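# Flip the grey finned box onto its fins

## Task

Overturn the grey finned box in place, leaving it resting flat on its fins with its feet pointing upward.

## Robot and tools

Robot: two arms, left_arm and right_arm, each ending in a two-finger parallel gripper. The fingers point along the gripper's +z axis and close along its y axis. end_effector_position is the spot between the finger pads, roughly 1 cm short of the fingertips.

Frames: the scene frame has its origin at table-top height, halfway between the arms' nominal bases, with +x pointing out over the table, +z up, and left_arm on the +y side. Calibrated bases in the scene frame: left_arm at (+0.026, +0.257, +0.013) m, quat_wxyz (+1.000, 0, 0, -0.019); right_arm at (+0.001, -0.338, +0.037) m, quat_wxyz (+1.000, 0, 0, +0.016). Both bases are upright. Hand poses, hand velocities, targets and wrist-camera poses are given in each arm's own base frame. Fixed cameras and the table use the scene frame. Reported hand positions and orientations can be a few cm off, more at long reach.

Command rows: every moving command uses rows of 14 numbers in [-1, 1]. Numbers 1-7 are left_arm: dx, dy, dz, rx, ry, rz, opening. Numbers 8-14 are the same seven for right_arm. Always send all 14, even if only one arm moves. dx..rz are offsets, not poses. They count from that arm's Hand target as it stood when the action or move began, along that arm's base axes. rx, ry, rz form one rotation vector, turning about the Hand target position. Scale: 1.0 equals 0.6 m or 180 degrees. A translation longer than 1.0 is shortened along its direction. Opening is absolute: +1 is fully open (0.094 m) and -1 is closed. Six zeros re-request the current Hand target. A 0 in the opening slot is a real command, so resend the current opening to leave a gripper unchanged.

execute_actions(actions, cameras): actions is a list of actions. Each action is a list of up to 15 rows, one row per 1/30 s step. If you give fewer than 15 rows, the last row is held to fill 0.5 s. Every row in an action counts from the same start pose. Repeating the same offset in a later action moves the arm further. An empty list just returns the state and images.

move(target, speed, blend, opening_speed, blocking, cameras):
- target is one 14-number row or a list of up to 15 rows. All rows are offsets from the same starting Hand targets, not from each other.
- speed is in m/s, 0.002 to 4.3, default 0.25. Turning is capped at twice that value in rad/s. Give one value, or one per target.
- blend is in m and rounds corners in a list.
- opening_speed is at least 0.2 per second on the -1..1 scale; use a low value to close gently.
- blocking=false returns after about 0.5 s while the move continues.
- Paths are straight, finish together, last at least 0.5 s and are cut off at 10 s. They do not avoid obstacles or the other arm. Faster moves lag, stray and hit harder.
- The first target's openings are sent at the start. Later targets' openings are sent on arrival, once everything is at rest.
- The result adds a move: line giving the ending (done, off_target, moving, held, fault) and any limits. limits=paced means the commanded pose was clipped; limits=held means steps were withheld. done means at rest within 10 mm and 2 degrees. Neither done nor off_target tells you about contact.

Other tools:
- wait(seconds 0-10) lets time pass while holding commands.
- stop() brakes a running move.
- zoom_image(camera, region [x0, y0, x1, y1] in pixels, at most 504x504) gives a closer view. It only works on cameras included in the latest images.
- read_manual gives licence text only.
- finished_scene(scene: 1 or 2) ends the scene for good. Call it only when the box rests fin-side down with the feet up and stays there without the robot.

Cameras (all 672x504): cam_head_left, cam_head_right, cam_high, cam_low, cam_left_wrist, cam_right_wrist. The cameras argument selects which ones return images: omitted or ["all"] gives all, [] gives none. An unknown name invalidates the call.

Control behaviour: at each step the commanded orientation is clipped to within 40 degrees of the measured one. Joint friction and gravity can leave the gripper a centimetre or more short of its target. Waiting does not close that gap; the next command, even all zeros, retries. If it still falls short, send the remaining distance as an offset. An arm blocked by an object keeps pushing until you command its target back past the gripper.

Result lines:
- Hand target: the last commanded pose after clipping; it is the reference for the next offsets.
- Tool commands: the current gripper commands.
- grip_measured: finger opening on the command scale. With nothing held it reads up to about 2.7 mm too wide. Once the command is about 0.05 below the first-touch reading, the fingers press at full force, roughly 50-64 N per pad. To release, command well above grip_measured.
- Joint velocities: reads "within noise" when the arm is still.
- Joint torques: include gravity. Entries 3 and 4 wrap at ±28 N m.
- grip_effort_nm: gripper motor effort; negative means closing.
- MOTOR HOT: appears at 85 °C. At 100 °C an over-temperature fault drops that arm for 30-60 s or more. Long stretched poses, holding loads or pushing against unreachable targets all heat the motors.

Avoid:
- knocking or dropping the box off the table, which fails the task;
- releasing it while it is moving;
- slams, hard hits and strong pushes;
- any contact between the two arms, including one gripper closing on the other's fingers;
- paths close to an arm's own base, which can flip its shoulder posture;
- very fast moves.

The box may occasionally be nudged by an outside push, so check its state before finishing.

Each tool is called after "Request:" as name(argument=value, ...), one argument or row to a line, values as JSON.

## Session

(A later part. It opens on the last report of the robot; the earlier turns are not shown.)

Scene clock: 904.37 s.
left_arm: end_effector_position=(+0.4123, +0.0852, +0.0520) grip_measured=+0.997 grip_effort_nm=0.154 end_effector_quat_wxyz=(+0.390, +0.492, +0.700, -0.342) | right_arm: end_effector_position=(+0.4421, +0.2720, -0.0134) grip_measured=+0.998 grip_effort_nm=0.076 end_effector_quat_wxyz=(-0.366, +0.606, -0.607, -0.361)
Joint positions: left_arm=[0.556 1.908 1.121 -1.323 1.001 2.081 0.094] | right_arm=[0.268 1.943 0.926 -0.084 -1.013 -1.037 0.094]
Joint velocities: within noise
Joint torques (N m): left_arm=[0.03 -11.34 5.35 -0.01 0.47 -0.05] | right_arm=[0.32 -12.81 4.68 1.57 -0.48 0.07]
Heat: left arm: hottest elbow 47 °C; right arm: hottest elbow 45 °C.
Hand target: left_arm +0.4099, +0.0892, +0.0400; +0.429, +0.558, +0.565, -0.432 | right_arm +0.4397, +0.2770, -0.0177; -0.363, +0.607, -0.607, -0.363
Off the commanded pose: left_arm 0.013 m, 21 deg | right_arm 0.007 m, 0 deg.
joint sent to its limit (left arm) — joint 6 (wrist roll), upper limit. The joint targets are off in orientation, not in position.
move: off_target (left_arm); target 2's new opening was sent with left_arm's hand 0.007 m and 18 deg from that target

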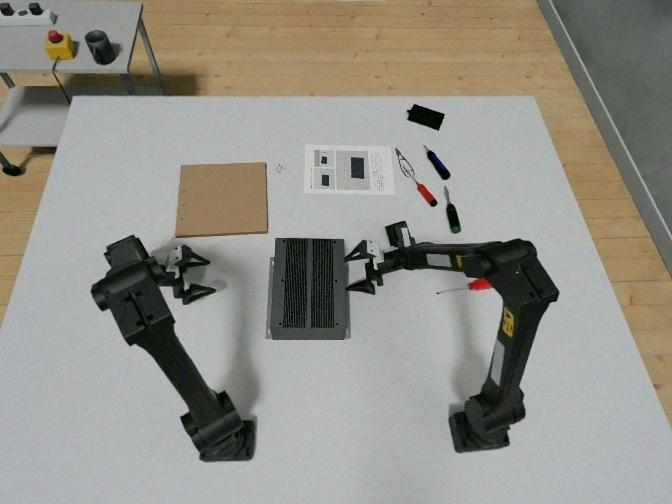

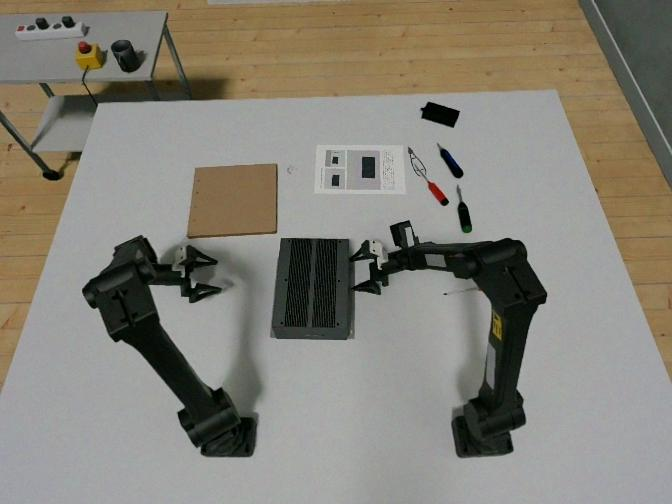

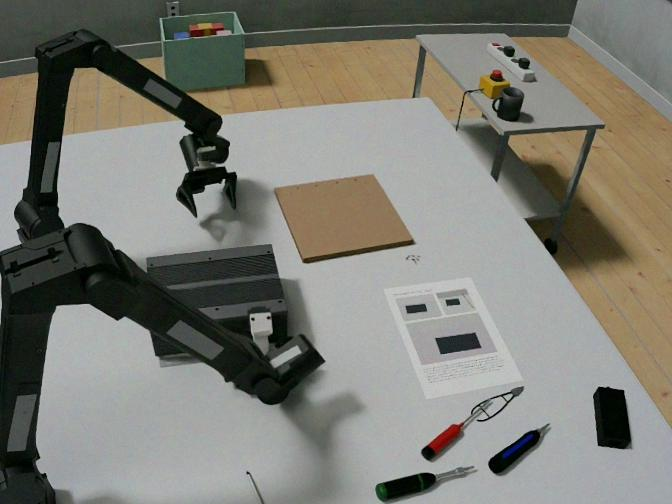

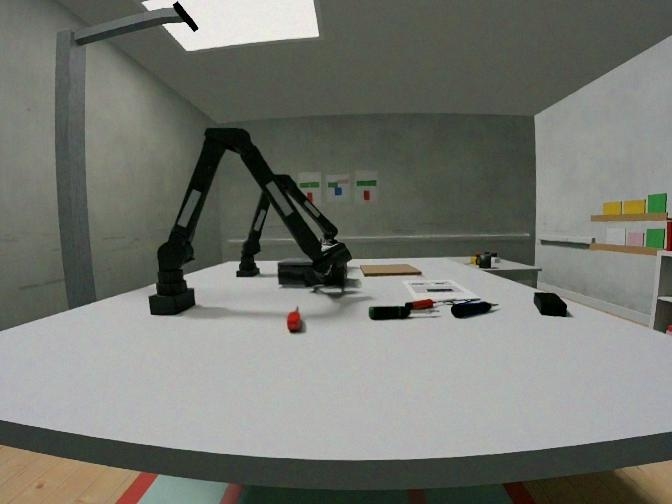

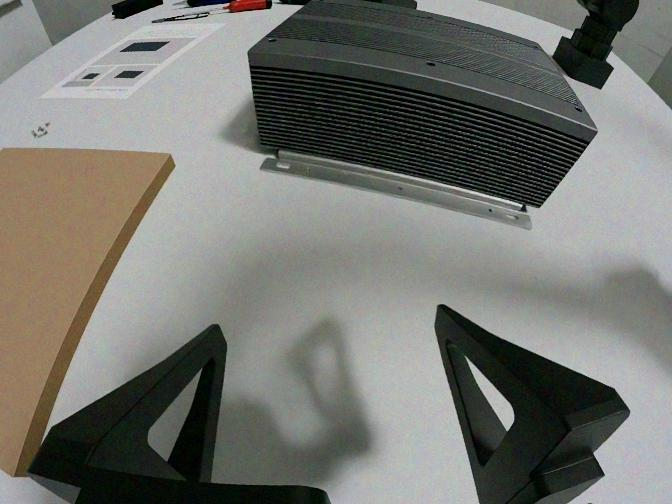

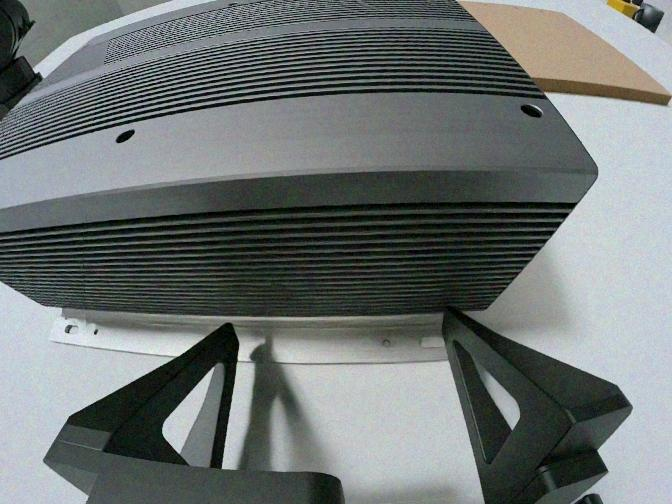

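Request:
move(
  target=[
    [0,-0.08,0.0,0,0,0,1,-0.06,-0.09,0.03,0,0,0,1],
    [0,-0.15,0,0,0,0,1,-0.06,-0.09,-0.02,0,0,0,1],
    [0,-0.15,0,0,0,0,1,-0.06,0.02,-0.02,0,0,0,1],
  ],
  speed=[0.15,0.1,0.06],
  cameras=["cam_head_left","cam_left_wrist","cam_right_wrist"],
)

Request:
zoom_image(
  camera="cam_right_wrist",
  region=[180, 240, 500, 420],
)

Scene clock: 921.07 s.
left_arm: end_effector_position=(+0.4112, +0.0011, +0.0434) grip_measured=+0.997 grip_effort_nm=0.159 end_effector_quat_wxyz=(+0.412, +0.520, +0.646, -0.377) | right_arm: end_effector_position=(+0.4074, +0.2708, -0.0237) grip_measured=+0.999 grip_effort_nm=0.051 end_effector_quat_wxyz=(-0.372, +0.607, -0.606, -0.355)
Joint positions: left_arm=[0.39 1.908 1.031 -1.22 1.121 2.081 0.094] | right_arm=[0.288 1.918 0.807 0.061 -0.997 -0.995 0.094]
Joint velocities: within noise
Joint torques (N m): left_arm=[-1.26 -12.4 4.52 0.05 0.74 -0.06] | right_arm=[2.32 -10.29 4.9 2.28 -0.13 0.36]
Heat: left arm: hottest elbow 44 °C; right arm: hottest elbow 42 °C.
Hand target: left_arm +0.4099, -0.0008, +0.0400; +0.429, +0.557, +0.565, -0.432 | right_arm +0.4036, +0.2891, -0.0297; -0.363, +0.607, -0.607, -0.363
Off the commanded pose: left_arm 0.004 m, 12 deg | right_arm 0.020 m, 1 deg.
joint sent to its limit (left arm) — joint 6 (wrist roll), upper limit. The joint targets are off in orientation, not in position.
move: off_target (left_arm, right_arm)
Images, in order (width x height): cam_head_left 672x504, cam_left_wrist 672x504, cam_right_wrist 672x504.

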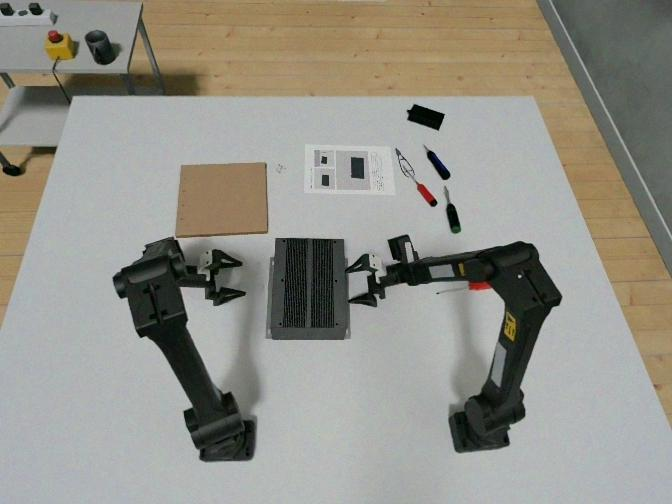

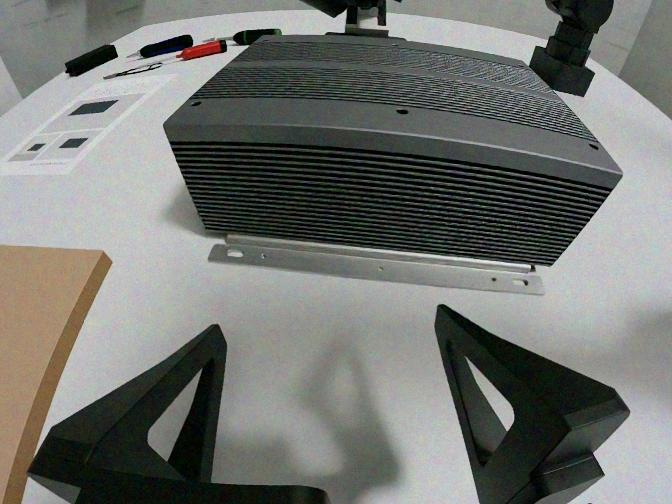

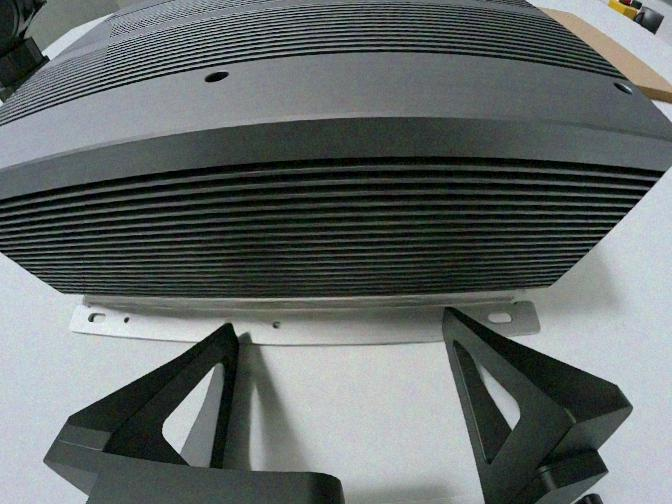

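Scaled by 1.575 from the camera's 672x504 image, which has a finer 960x720 frame.

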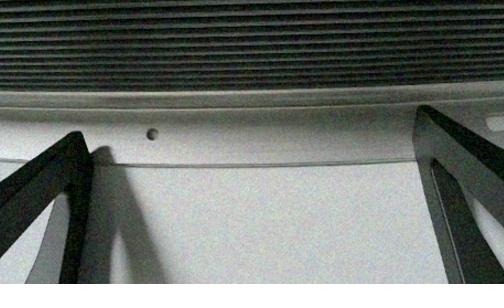

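Request:
move(
  target=[0,0,0.0,0,0,0,1,0.01,0.1,-0.006,0,0,0,1],
  speed=0.06,
  cameras=["cam_head_left","cam_left_wrist","cam_right_wrist"],
)

Request:
zoom_image(
  camera="cam_right_wrist",
  region=[180, 240, 500, 420],
)

Scene clock: 928.17 s.
left_arm: end_effector_position=(+0.4112, +0.0011, +0.0434) grip_measured=+0.997 grip_effort_nm=0.154 end_effector_quat_wxyz=(+0.413, +0.520, +0.646, -0.377) | right_arm: end_effector_position=(+0.4150, +0.2919, -0.0231) grip_measured=+0.999 grip_effort_nm=0.051 end_effector_quat_wxyz=(-0.376, +0.585, -0.627, -0.350)
Joint positions: left_arm=[0.39 1.908 1.031 -1.22 1.121 2.081 0.094] | right_arm=[0.336 1.927 0.807 0.186 -0.942 -0.832 0.094]
Joint velocities: within noise
Joint torques (N m): left_arm=[-1.03 -12.4 4.49 0.08 0.71 -0.07] | right_arm=[8.23 -8.23 8.23 2.52 0.39 0.45]
Heat: left arm: hottest elbow 43 °C; right arm: hottest elbow 41 °C.
Hand target: left_arm +0.4099, -0.0008, +0.0400; +0.429, +0.557, +0.565, -0.432 | right_arm +0.4097, +0.3490, -0.0332; -0.363, +0.607, -0.607, -0.363
Off the commanded pose: left_arm 0.004 m, 12 deg | right_arm 0.058 m, 4 deg.
joint sent to its limit (left arm) — joint 6 (wrist roll), upper limit. The joint targets are off in orientation, not in position.
move: off_target (left_arm, right_arm)
Images, in order (width x height): cam_head_left 672x504, cam_left_wrist 672x504, cam_right_wrist 672x504.

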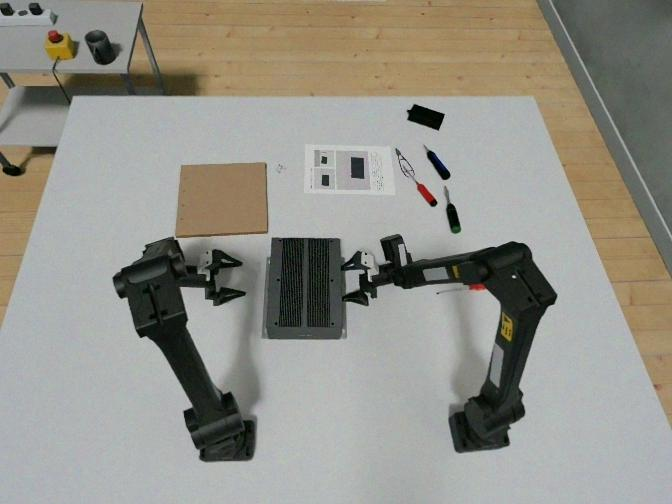

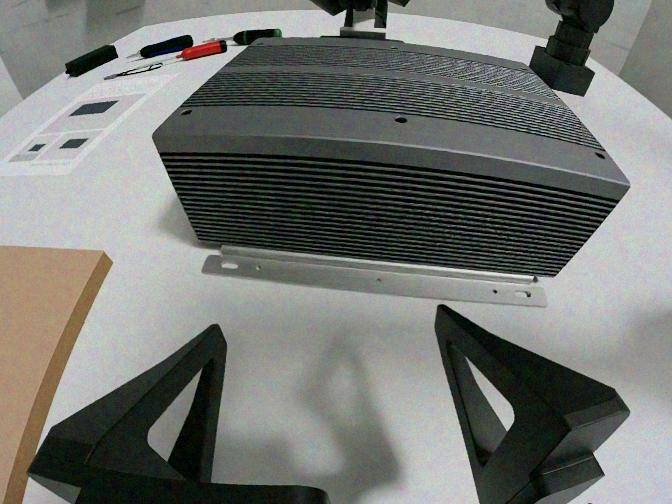

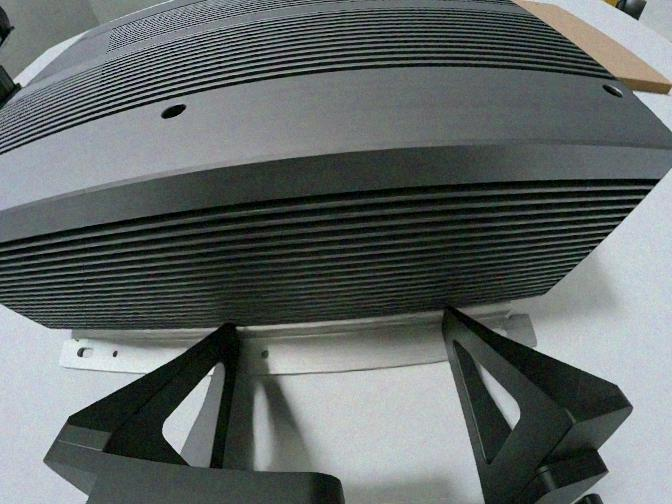

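Scaled by 1.575 from the camera's 672x504 image, which has a finer 960x720 frame.

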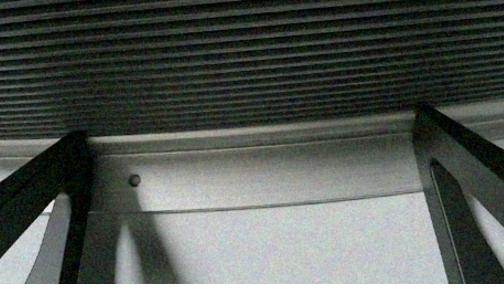

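Request:
move(
  target=[
    [-0.035,-0.05,0.0,0,0,0,1,0.0,0.0,0,0,0,0,1],
    [-0.035,-0.16,0.0,0,0,0,1,0.0,0.03,0,0,0,0,1],
  ],
  speed=0.08,
)

Scene clock: 946.63 s.
left_arm: end_effector_position=(+0.3933, -0.0631, +0.0411) grip_measured=+0.998 grip_effort_nm=0.144 end_effector_quat_wxyz=(+0.435, +0.538, +0.597, -0.405) | right_arm: end_effector_position=(+0.4154, +0.2963, -0.0231) grip_measured=+0.999 grip_effort_nm=0.046 end_effector_quat_wxyz=(-0.376, +0.584, -0.630, -0.348)
Joint positions: left_arm=[0.261 1.896 0.942 -1.128 1.228 2.092 0.094] | right_arm=[0.347 1.928 0.807 0.202 -0.93 -0.811 0.094]
Joint velocities: within noise
Joint torques (N m): left_arm=[-7.65 -11.34 3.89 0.21 1.66 -0.19] | right_arm=[10.75 -8.64 8.98 2.81 0.72 0.71]
Heat: left arm: hottest elbow 41 °C; right arm: hottest elbow 41 °C.
Hand target: left_arm +0.3889, -0.0968, +0.0400; +0.429, +0.557, +0.565, -0.432 | right_arm +0.4097, +0.3670, -0.0334; -0.363, +0.607, -0.607, -0.363
Off the commanded pose: left_arm 0.034 m, 5 deg | right_arm 0.072 m, 4 deg.
joint sent to its limit (left arm) — joint 6 (wrist roll), upper limit. The joint targets still meet the commanded pose.
move: off_target (left_arm, right_arm)

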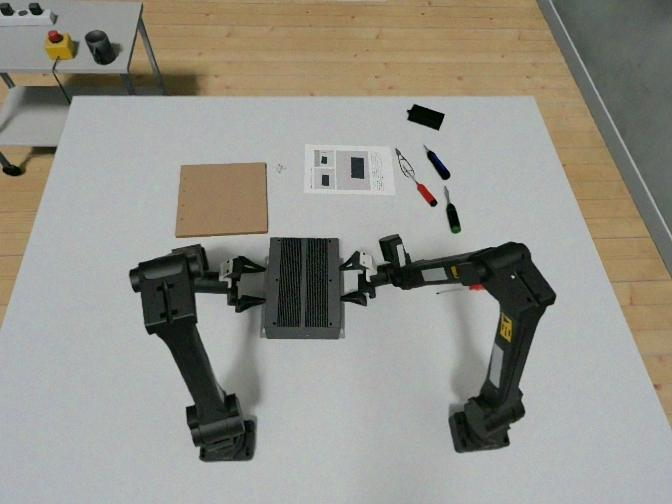

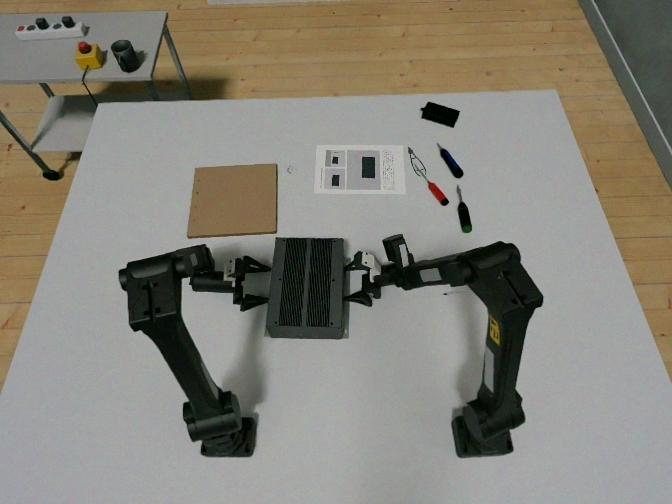

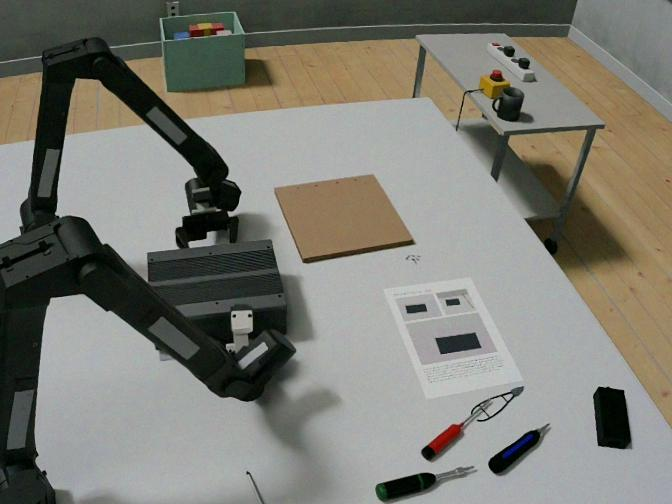

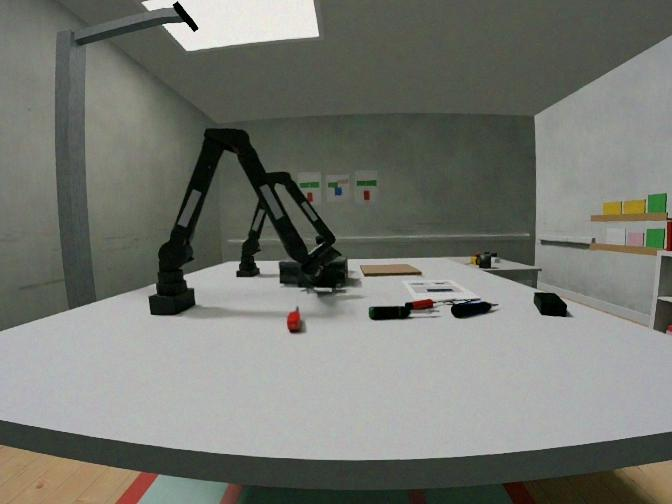

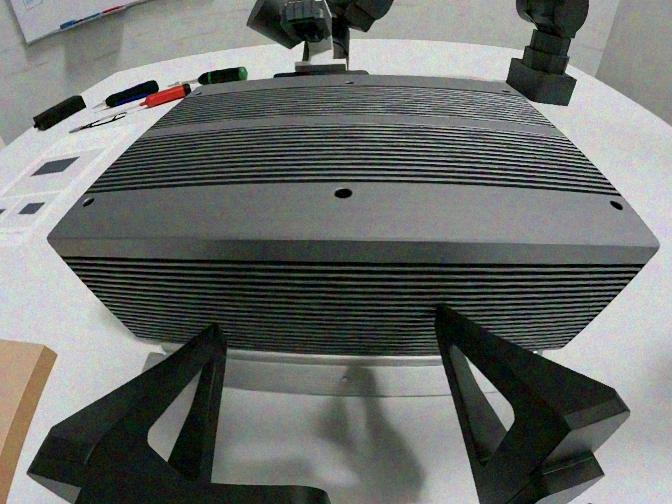

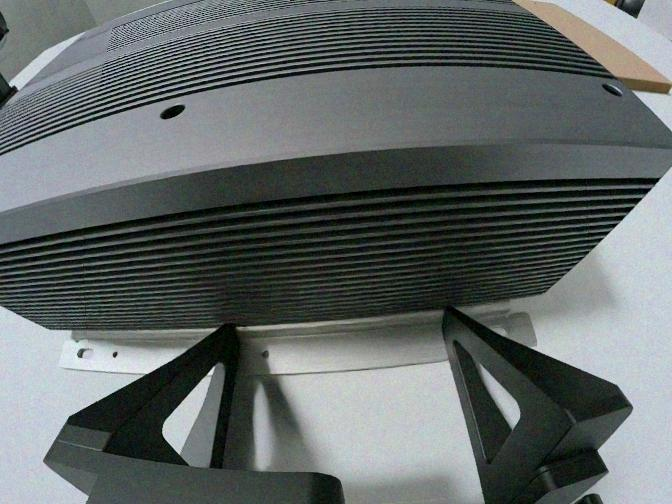

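Request:
move(
  target=[
    [0,-0.08,0.02,0,0,0,1,0.0,0.05,0,0,0,0,1],
    [0,-0.1,0.14,0,0,0,1,0.0,0.06,0,0,0,0,1],
  ],
  speed=0.05,
  cameras=["cam_head_left","cam_low","cam_left_wrist","cam_right_wrist"],
)

Scene clock: 957.03 s.
left_arm: end_effector_position=(+0.4070, -0.0839, +0.1215) grip_measured=+0.998 grip_effort_nm=0.139 end_effector_quat_wxyz=(+0.459, +0.538, +0.597, -0.378) | right_arm: end_effector_position=(+0.4210, +0.3002, -0.0228) grip_measured=+0.999 grip_effort_nm=0.012 end_effector_quat_wxyz=(+0.379, -0.572, +0.644, +0.339)
Joint positions: left_arm=[0.204 1.656 0.917 -1.012 1.268 1.803 0.094] | right_arm=[0.358 1.928 0.807 0.239 -0.894 -0.754 0.094]
Joint velocities: within noise
Joint torques (N m): left_arm=[-13.98 -10.93 4.62 0.18 2.04 -0.63] | right_arm=[14.86 -7.94 10.35 3.44 0.91 0.83]
Heat: left arm: hottest elbow 40 °C; right arm: hottest elbow 42 °C.
Hand target: left_arm +0.3888, -0.1568, +0.1238; +0.429, +0.557, +0.565, -0.432 | right_arm +0.4096, +0.4031, -0.0334; +0.363, -0.607, +0.607, +0.363
Off the commanded pose: left_arm 0.075 m, 8 deg | right_arm 0.104 m, 7 deg.
move: off_target (left_arm, right_arm)
Images, in order (width x height): cam_head_left 672x504, cam_low 672x504, cam_left_wrist 672x504, cam_right_wrist 672x504.

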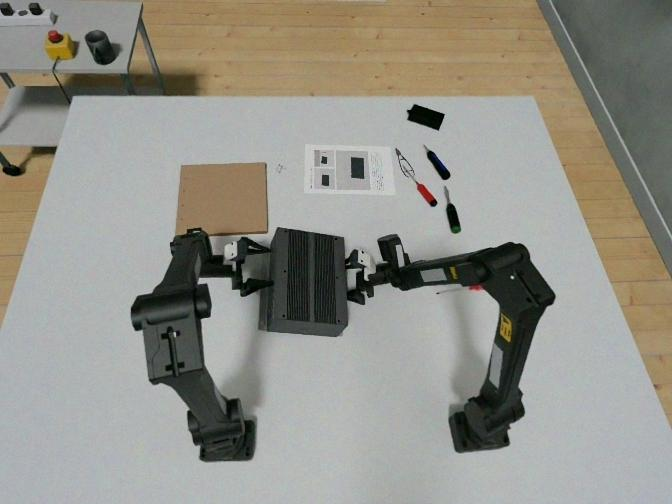

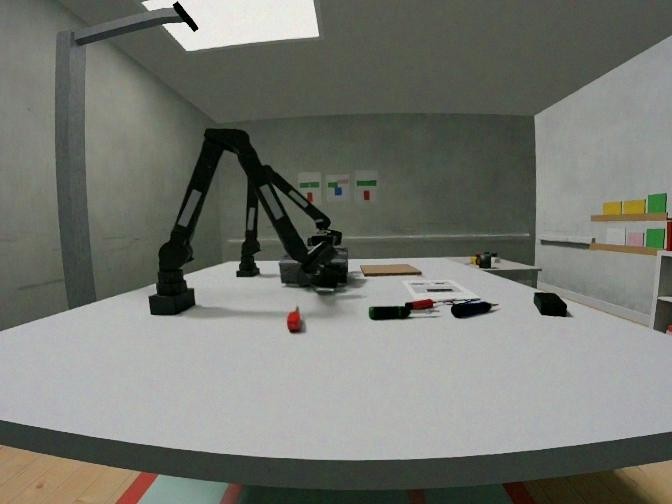

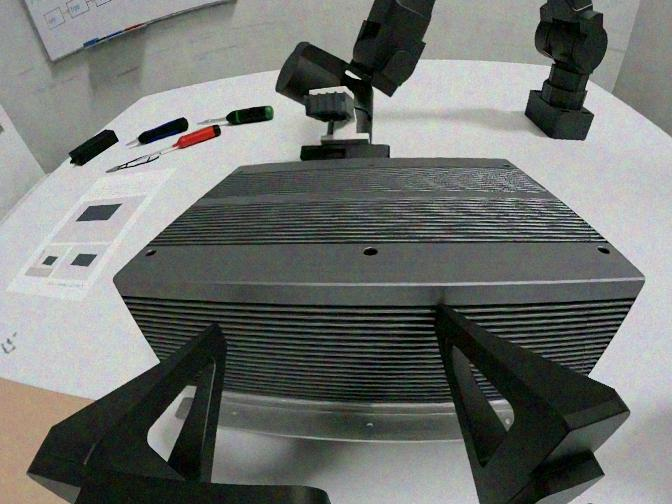

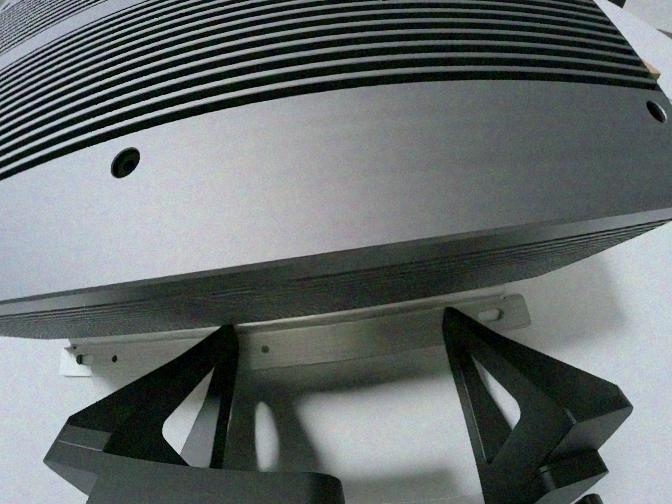

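Request:
move(
  target=[-0.0,-0.05,0.075,0,0,0,1,0.0,-0.03,0,0,0,0,1],
  speed=0.04,
  cameras=["cam_head_left","cam_low","cam_left_wrist","cam_right_wrist","cam_high"],
)

Request:
zoom_image(
  camera="cam_low",
  region=[250, 210, 400, 310],
)

Scene clock: 1008.07 s.
left_arm: end_effector_position=(+0.4049, -0.1481, +0.1881) grip_measured=+0.998 grip_effort_nm=0.139 end_effector_quat_wxyz=(+0.456, +0.534, +0.581, -0.412) | right_arm: end_effector_position=(+0.4214, +0.3011, -0.0226) grip_measured=+0.999 grip_effort_nm=0.012 end_effector_quat_wxyz=(+0.375, -0.563, +0.649, +0.347)
Joint positions: left_arm=[0.047 1.487 0.903 -0.804 1.319 1.392 0.094] | right_arm=[0.358 1.932 0.809 0.245 -0.901 -0.725 0.094]
Joint velocities: within noise
Joint torques (N m): left_arm=[-8.53 -7.88 5.5 1.91 0.14 -0.19] | right_arm=[11.63 -7.94 9.59 2.77 0.48 0.27]
Heat: left arm: hottest elbow 37 °C; right arm: hottest elbow 45 °C.
Hand target: left_arm +0.3889, -0.1869, +0.1690; +0.429, +0.558, +0.565, -0.432 | right_arm +0.4098, +0.3850, -0.0333; +0.363, -0.607, +0.607, +0.363
Off the commanded pose: left_arm 0.046 m, 5 deg | right_arm 0.085 m, 7 deg.
move: off_target (left_arm, right_arm)
Images, in order (width x height): cam_head_left 672x504, cam_high 672x504, cam_low 672x504, cam_left_wrist 672x504, cam_right_wrist 672x504.

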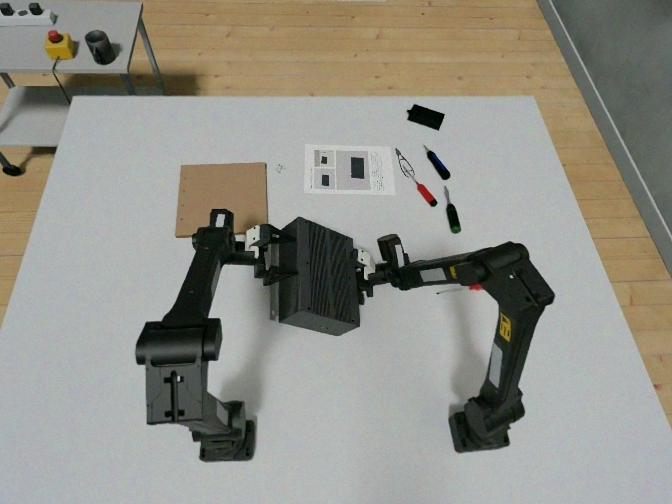

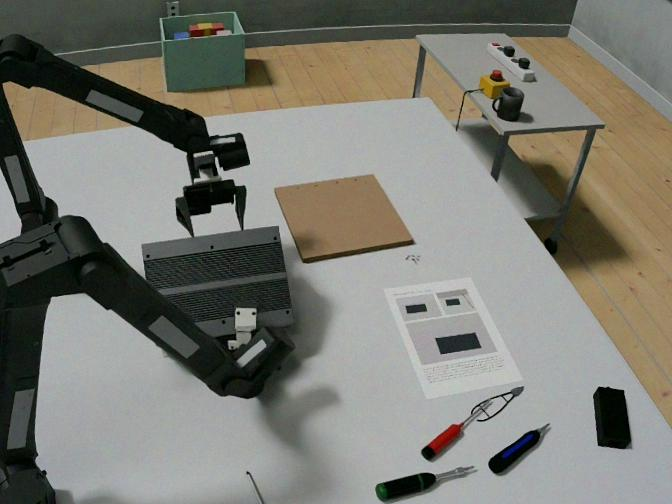

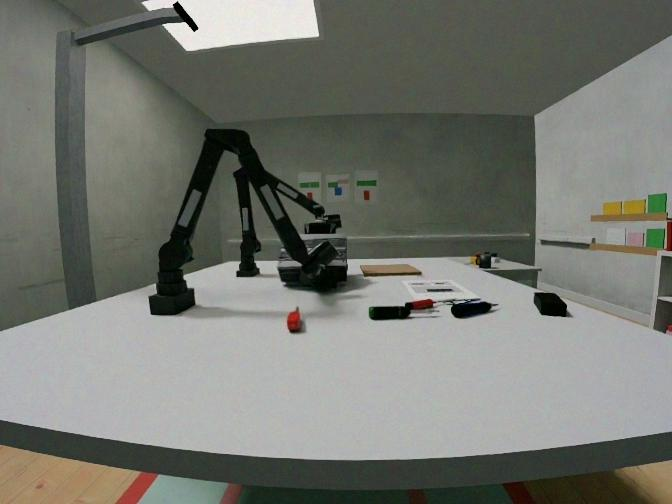

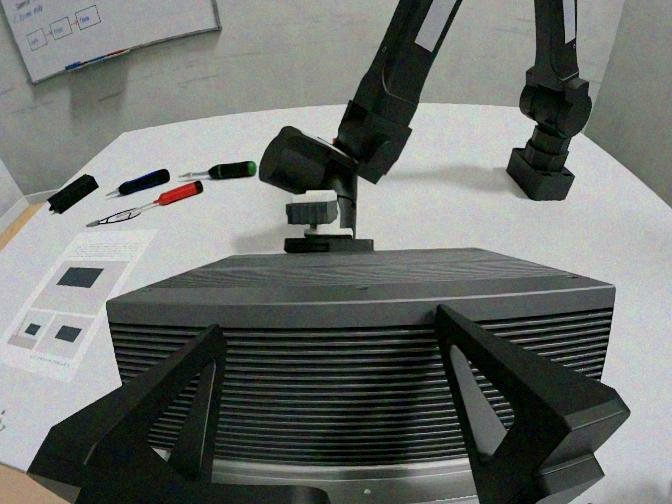

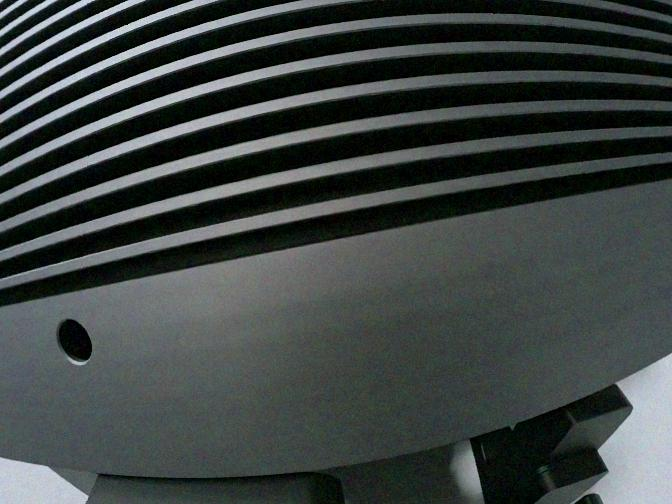

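Scaled by 3.360.

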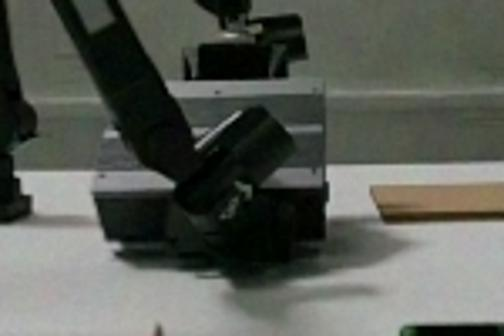

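Request:
move(
  target=[-0.0,-0.07,0.055,0,0,0,1,0.0,-0.09,0.0,0,0,0,1],
  speed=0.04,
  cameras=["cam_head_left","cam_low","cam_left_wrist","cam_right_wrist","cam_high"],
)

Request:
zoom_image(
  camera="cam_high",
  region=[100, 180, 340, 400],
)

Scene clock: 1030.97 s.
left_arm: end_effector_position=(+0.4058, -0.1902, +0.2127) grip_measured=+0.998 grip_effort_nm=0.134 end_effector_quat_wxyz=(+0.453, +0.536, +0.581, -0.413) | right_arm: end_effector_position=(+0.4200, +0.2951, -0.0242) grip_measured=+1.000 grip_effort_nm=0.017 end_effector_quat_wxyz=(-0.388, +0.595, -0.611, -0.348)
Joint positions: left_arm=[-0.061 1.408 0.871 -0.517 1.281 1.041 0.094] | right_arm=[0.336 1.947 0.822 0.207 -0.959 -0.86 0.094]
Joint velocities: within noise
Joint torques (N m): left_arm=[-8.7 -8.06 6.86 2.04 0.13 -0.32] | right_arm=[5.89 -10.75 6.57 0.81 0.32 0.32]
Heat: left arm: hottest elbow 38 °C; right arm: hottest elbow 45 °C.
Hand target: left_arm +0.3888, -0.2289, +0.2019; +0.429, +0.558, +0.565, -0.432 | right_arm +0.4097, +0.3311, -0.0332; -0.363, +0.607, -0.607, -0.363
Off the commanded pose: left_arm 0.043 m, 5 deg | right_arm 0.038 m, 4 deg.
move: off_target (left_arm, right_arm)
Images, in order (width x height): cam_head_left 672x504, cam_high 672x504, cam_low 672x504, cam_left_wrist 672x504, cam_right_wrist 672x504.

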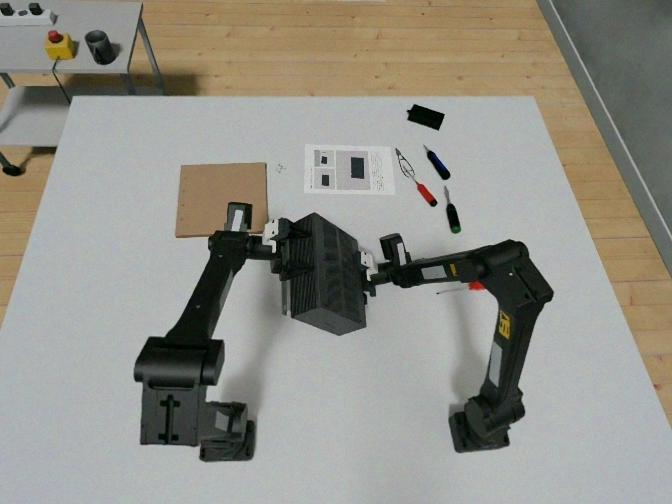

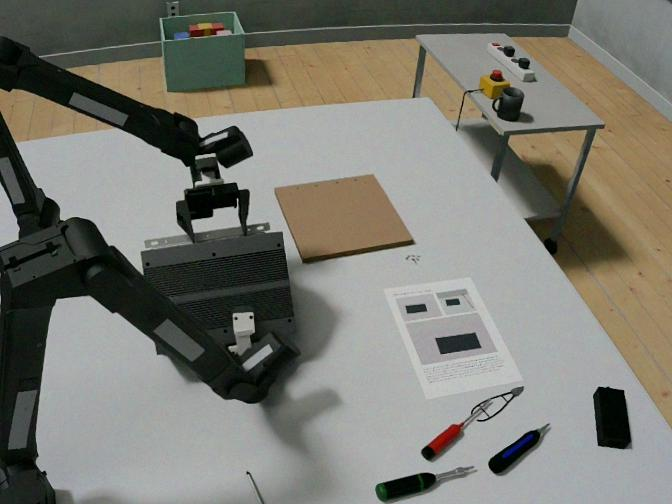

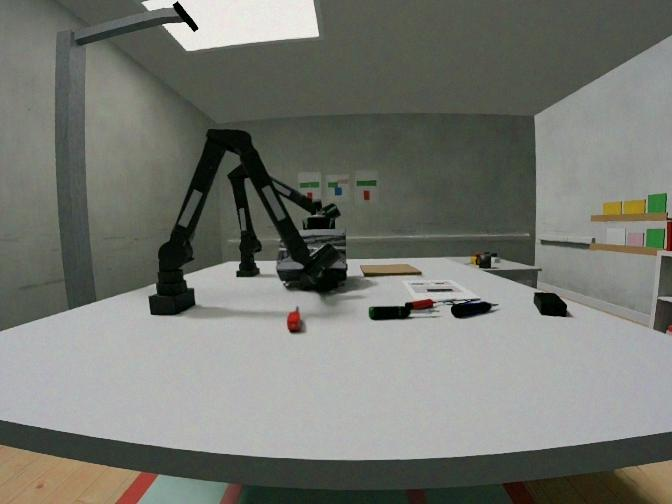

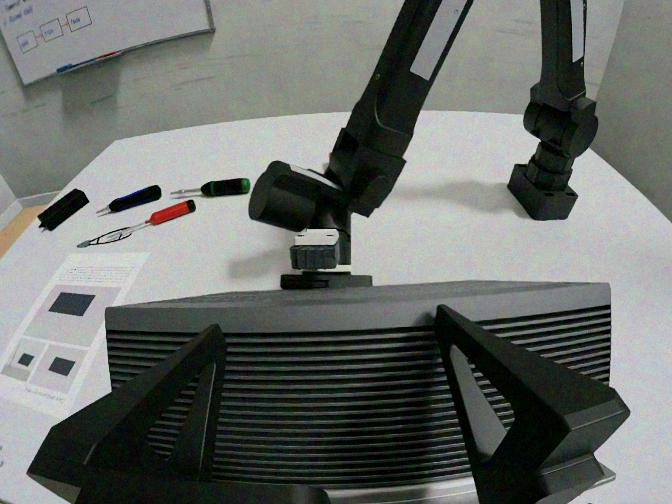

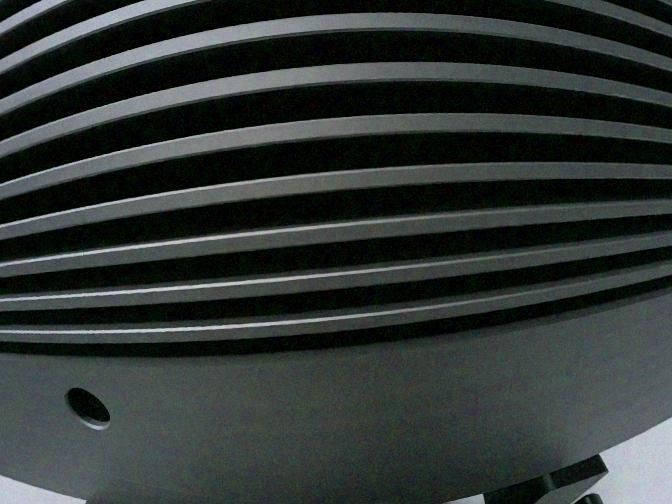

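Scaled by 2.100.

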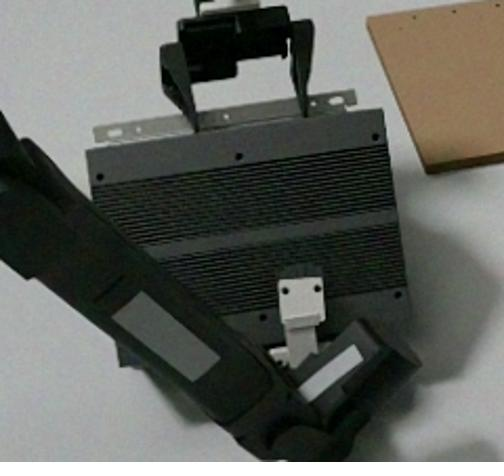

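Request:
move(
  target=[-0.0,0.045,0.01,0,0,0,1,0.0,-0.05,0.0,0,0,0,1],
  speed=0.03,
  cameras=["cam_high","cam_left_wrist","cam_right_wrist"],
)

Request:
zoom_image(
  camera="cam_high",
  region=[100, 180, 340, 400],
)

Scene clock: 1040.03 s.
left_arm: end_effector_position=(+0.3905, -0.1867, +0.2098) grip_measured=+0.998 grip_effort_nm=0.134 end_effector_quat_wxyz=(+0.441, +0.549, +0.574, -0.418) | right_arm: end_effector_position=(+0.4147, +0.2947, -0.0257) grip_measured=+1.000 grip_effort_nm=0.017 end_effector_quat_wxyz=(-0.372, +0.597, -0.612, -0.361)
Joint positions: left_arm=[-0.054 1.404 0.88 -0.683 1.287 1.2 0.094] | right_arm=[0.335 1.947 0.834 0.139 -0.977 -0.887 0.094]
Joint velocities: within noise
Joint torques (N m): left_arm=[-3.84 -6.95 9.24 0.4 0.94 -0.11] | right_arm=[0.73 -11.99 4.72 0.43 -0.38 -0.29]
Heat: left arm: hottest elbow 38 °C; right arm: hottest elbow 43 °C.
Hand target: left_arm +0.3889, -0.2018, +0.2080; +0.429, +0.558, +0.565, -0.432 | right_arm +0.4096, +0.3010, -0.0333; -0.363, +0.607, -0.607, -0.363
Off the commanded pose: left_arm 0.015 m, 3 deg | right_arm 0.011 m, 2 deg.
move: off_target (left_arm, right_arm)
Images, in order (width x height): cam_high 672x504, cam_left_wrist 672x504, cam_right_wrist 672x504.

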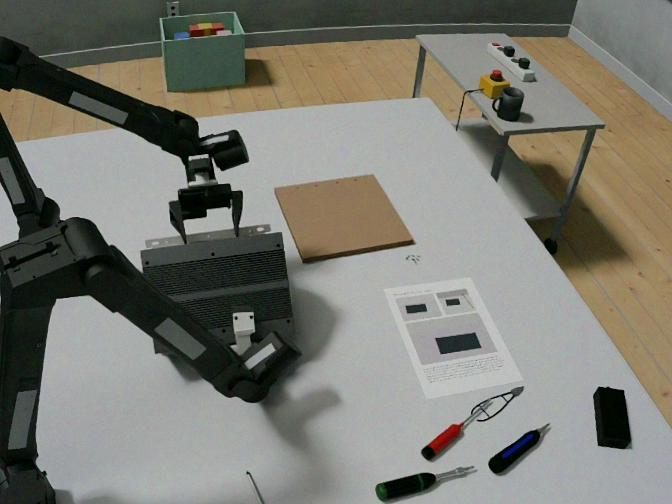

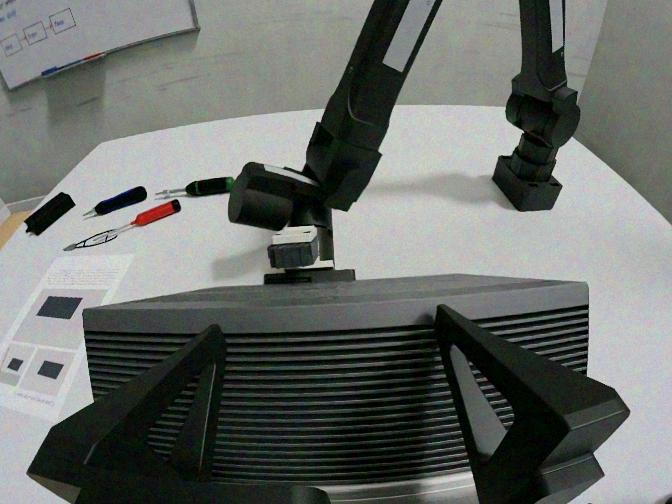

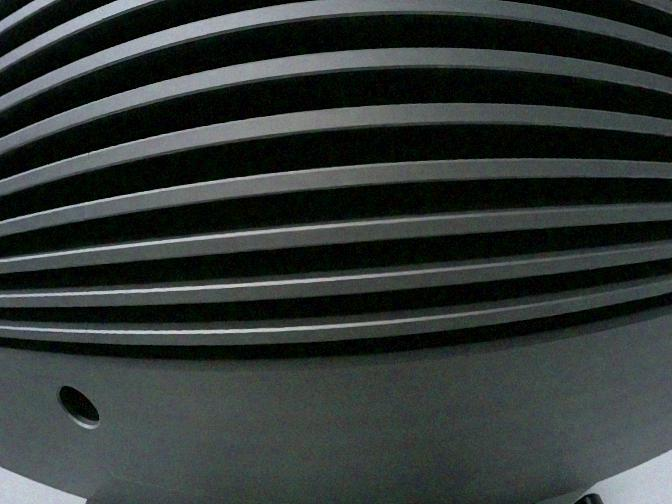

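Scaled by 2.100.

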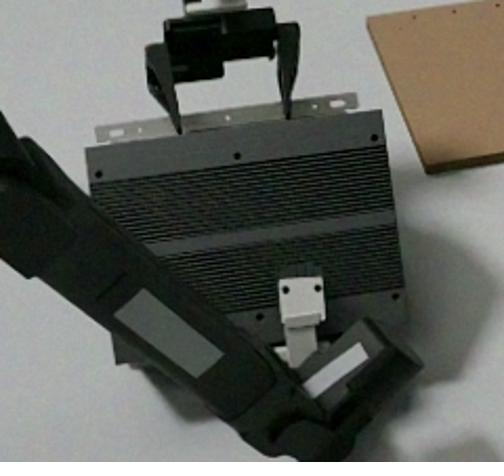

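Request:
move(
  target=[0,0,0,0,0,0,1,0.0,-0.06,0.0,0,0,0,1],
  speed=0.03,
  cameras=["cam_high","cam_left_wrist","cam_right_wrist"],
)

Request:
zoom_image(
  camera="cam_high",
  region=[100, 180, 340, 400],
)

Scene clock: 1051.40 s.
left_arm: end_effector_position=(+0.3900, -0.1867, +0.2098) grip_measured=+0.998 grip_effort_nm=0.139 end_effector_quat_wxyz=(+0.441, +0.549, +0.573, -0.418) | right_arm: end_effector_position=(+0.4082, +0.2751, -0.0260) grip_measured=+1.000 grip_effort_nm=0.012 end_effector_quat_wxyz=(-0.367, +0.609, -0.598, -0.370)
Joint positions: left_arm=[-0.054 1.404 0.88 -0.687 1.288 1.204 0.094] | right_arm=[0.291 1.939 0.834 0.026 -1.026 -1.017 0.094]
Joint velocities: within noise
Joint torques (N m): left_arm=[-3.96 -6.71 9.28 0.38 0.89 -0.11] | right_arm=[-2.32 -11.87 3.74 0.58 -0.09 -0.27]
Heat: left arm: hottest elbow 39 °C; right arm: hottest elbow 41 °C.
Hand target: left_arm +0.3889, -0.2018, +0.2079; +0.429, +0.558, +0.565, -0.432 | right_arm +0.4096, +0.2649, -0.0334; -0.363, +0.607, -0.607, -0.363
Off the commanded pose: left_arm 0.015 m, 2 deg | right_arm 0.013 m, 1 deg.
move: off_target (left_arm, right_arm)
Images, in order (width x height): cam_high 672x504, cam_left_wrist 672x504, cam_right_wrist 672x504.

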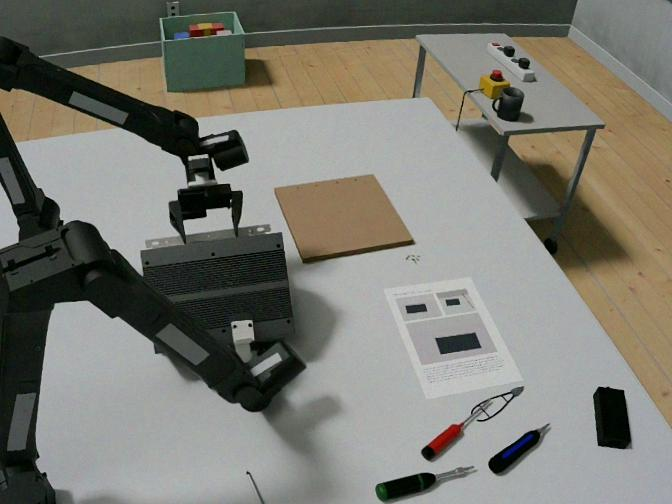

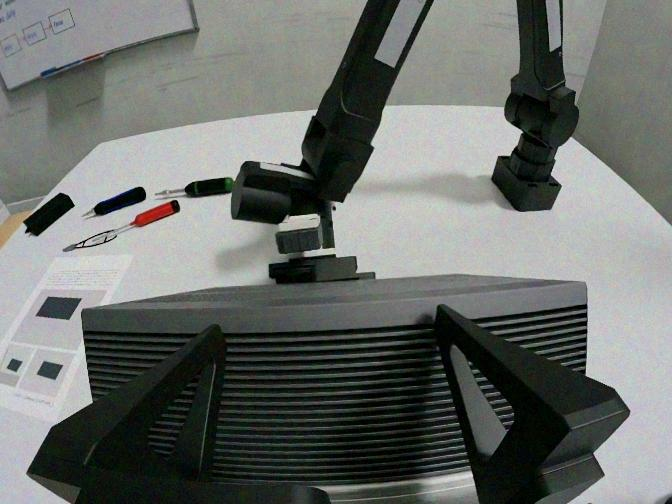

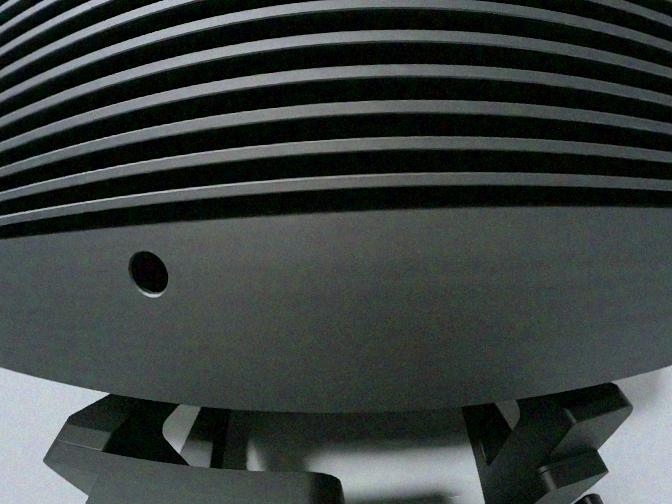

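Scaled by 2.100.

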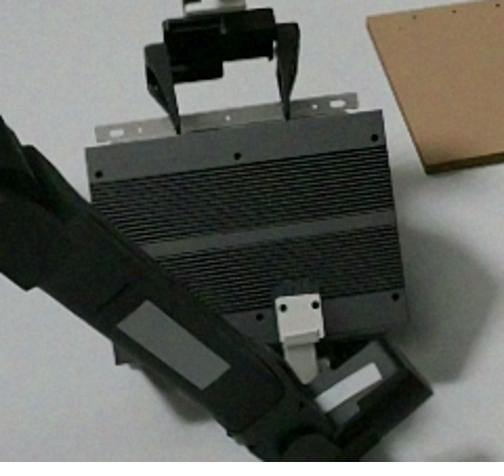

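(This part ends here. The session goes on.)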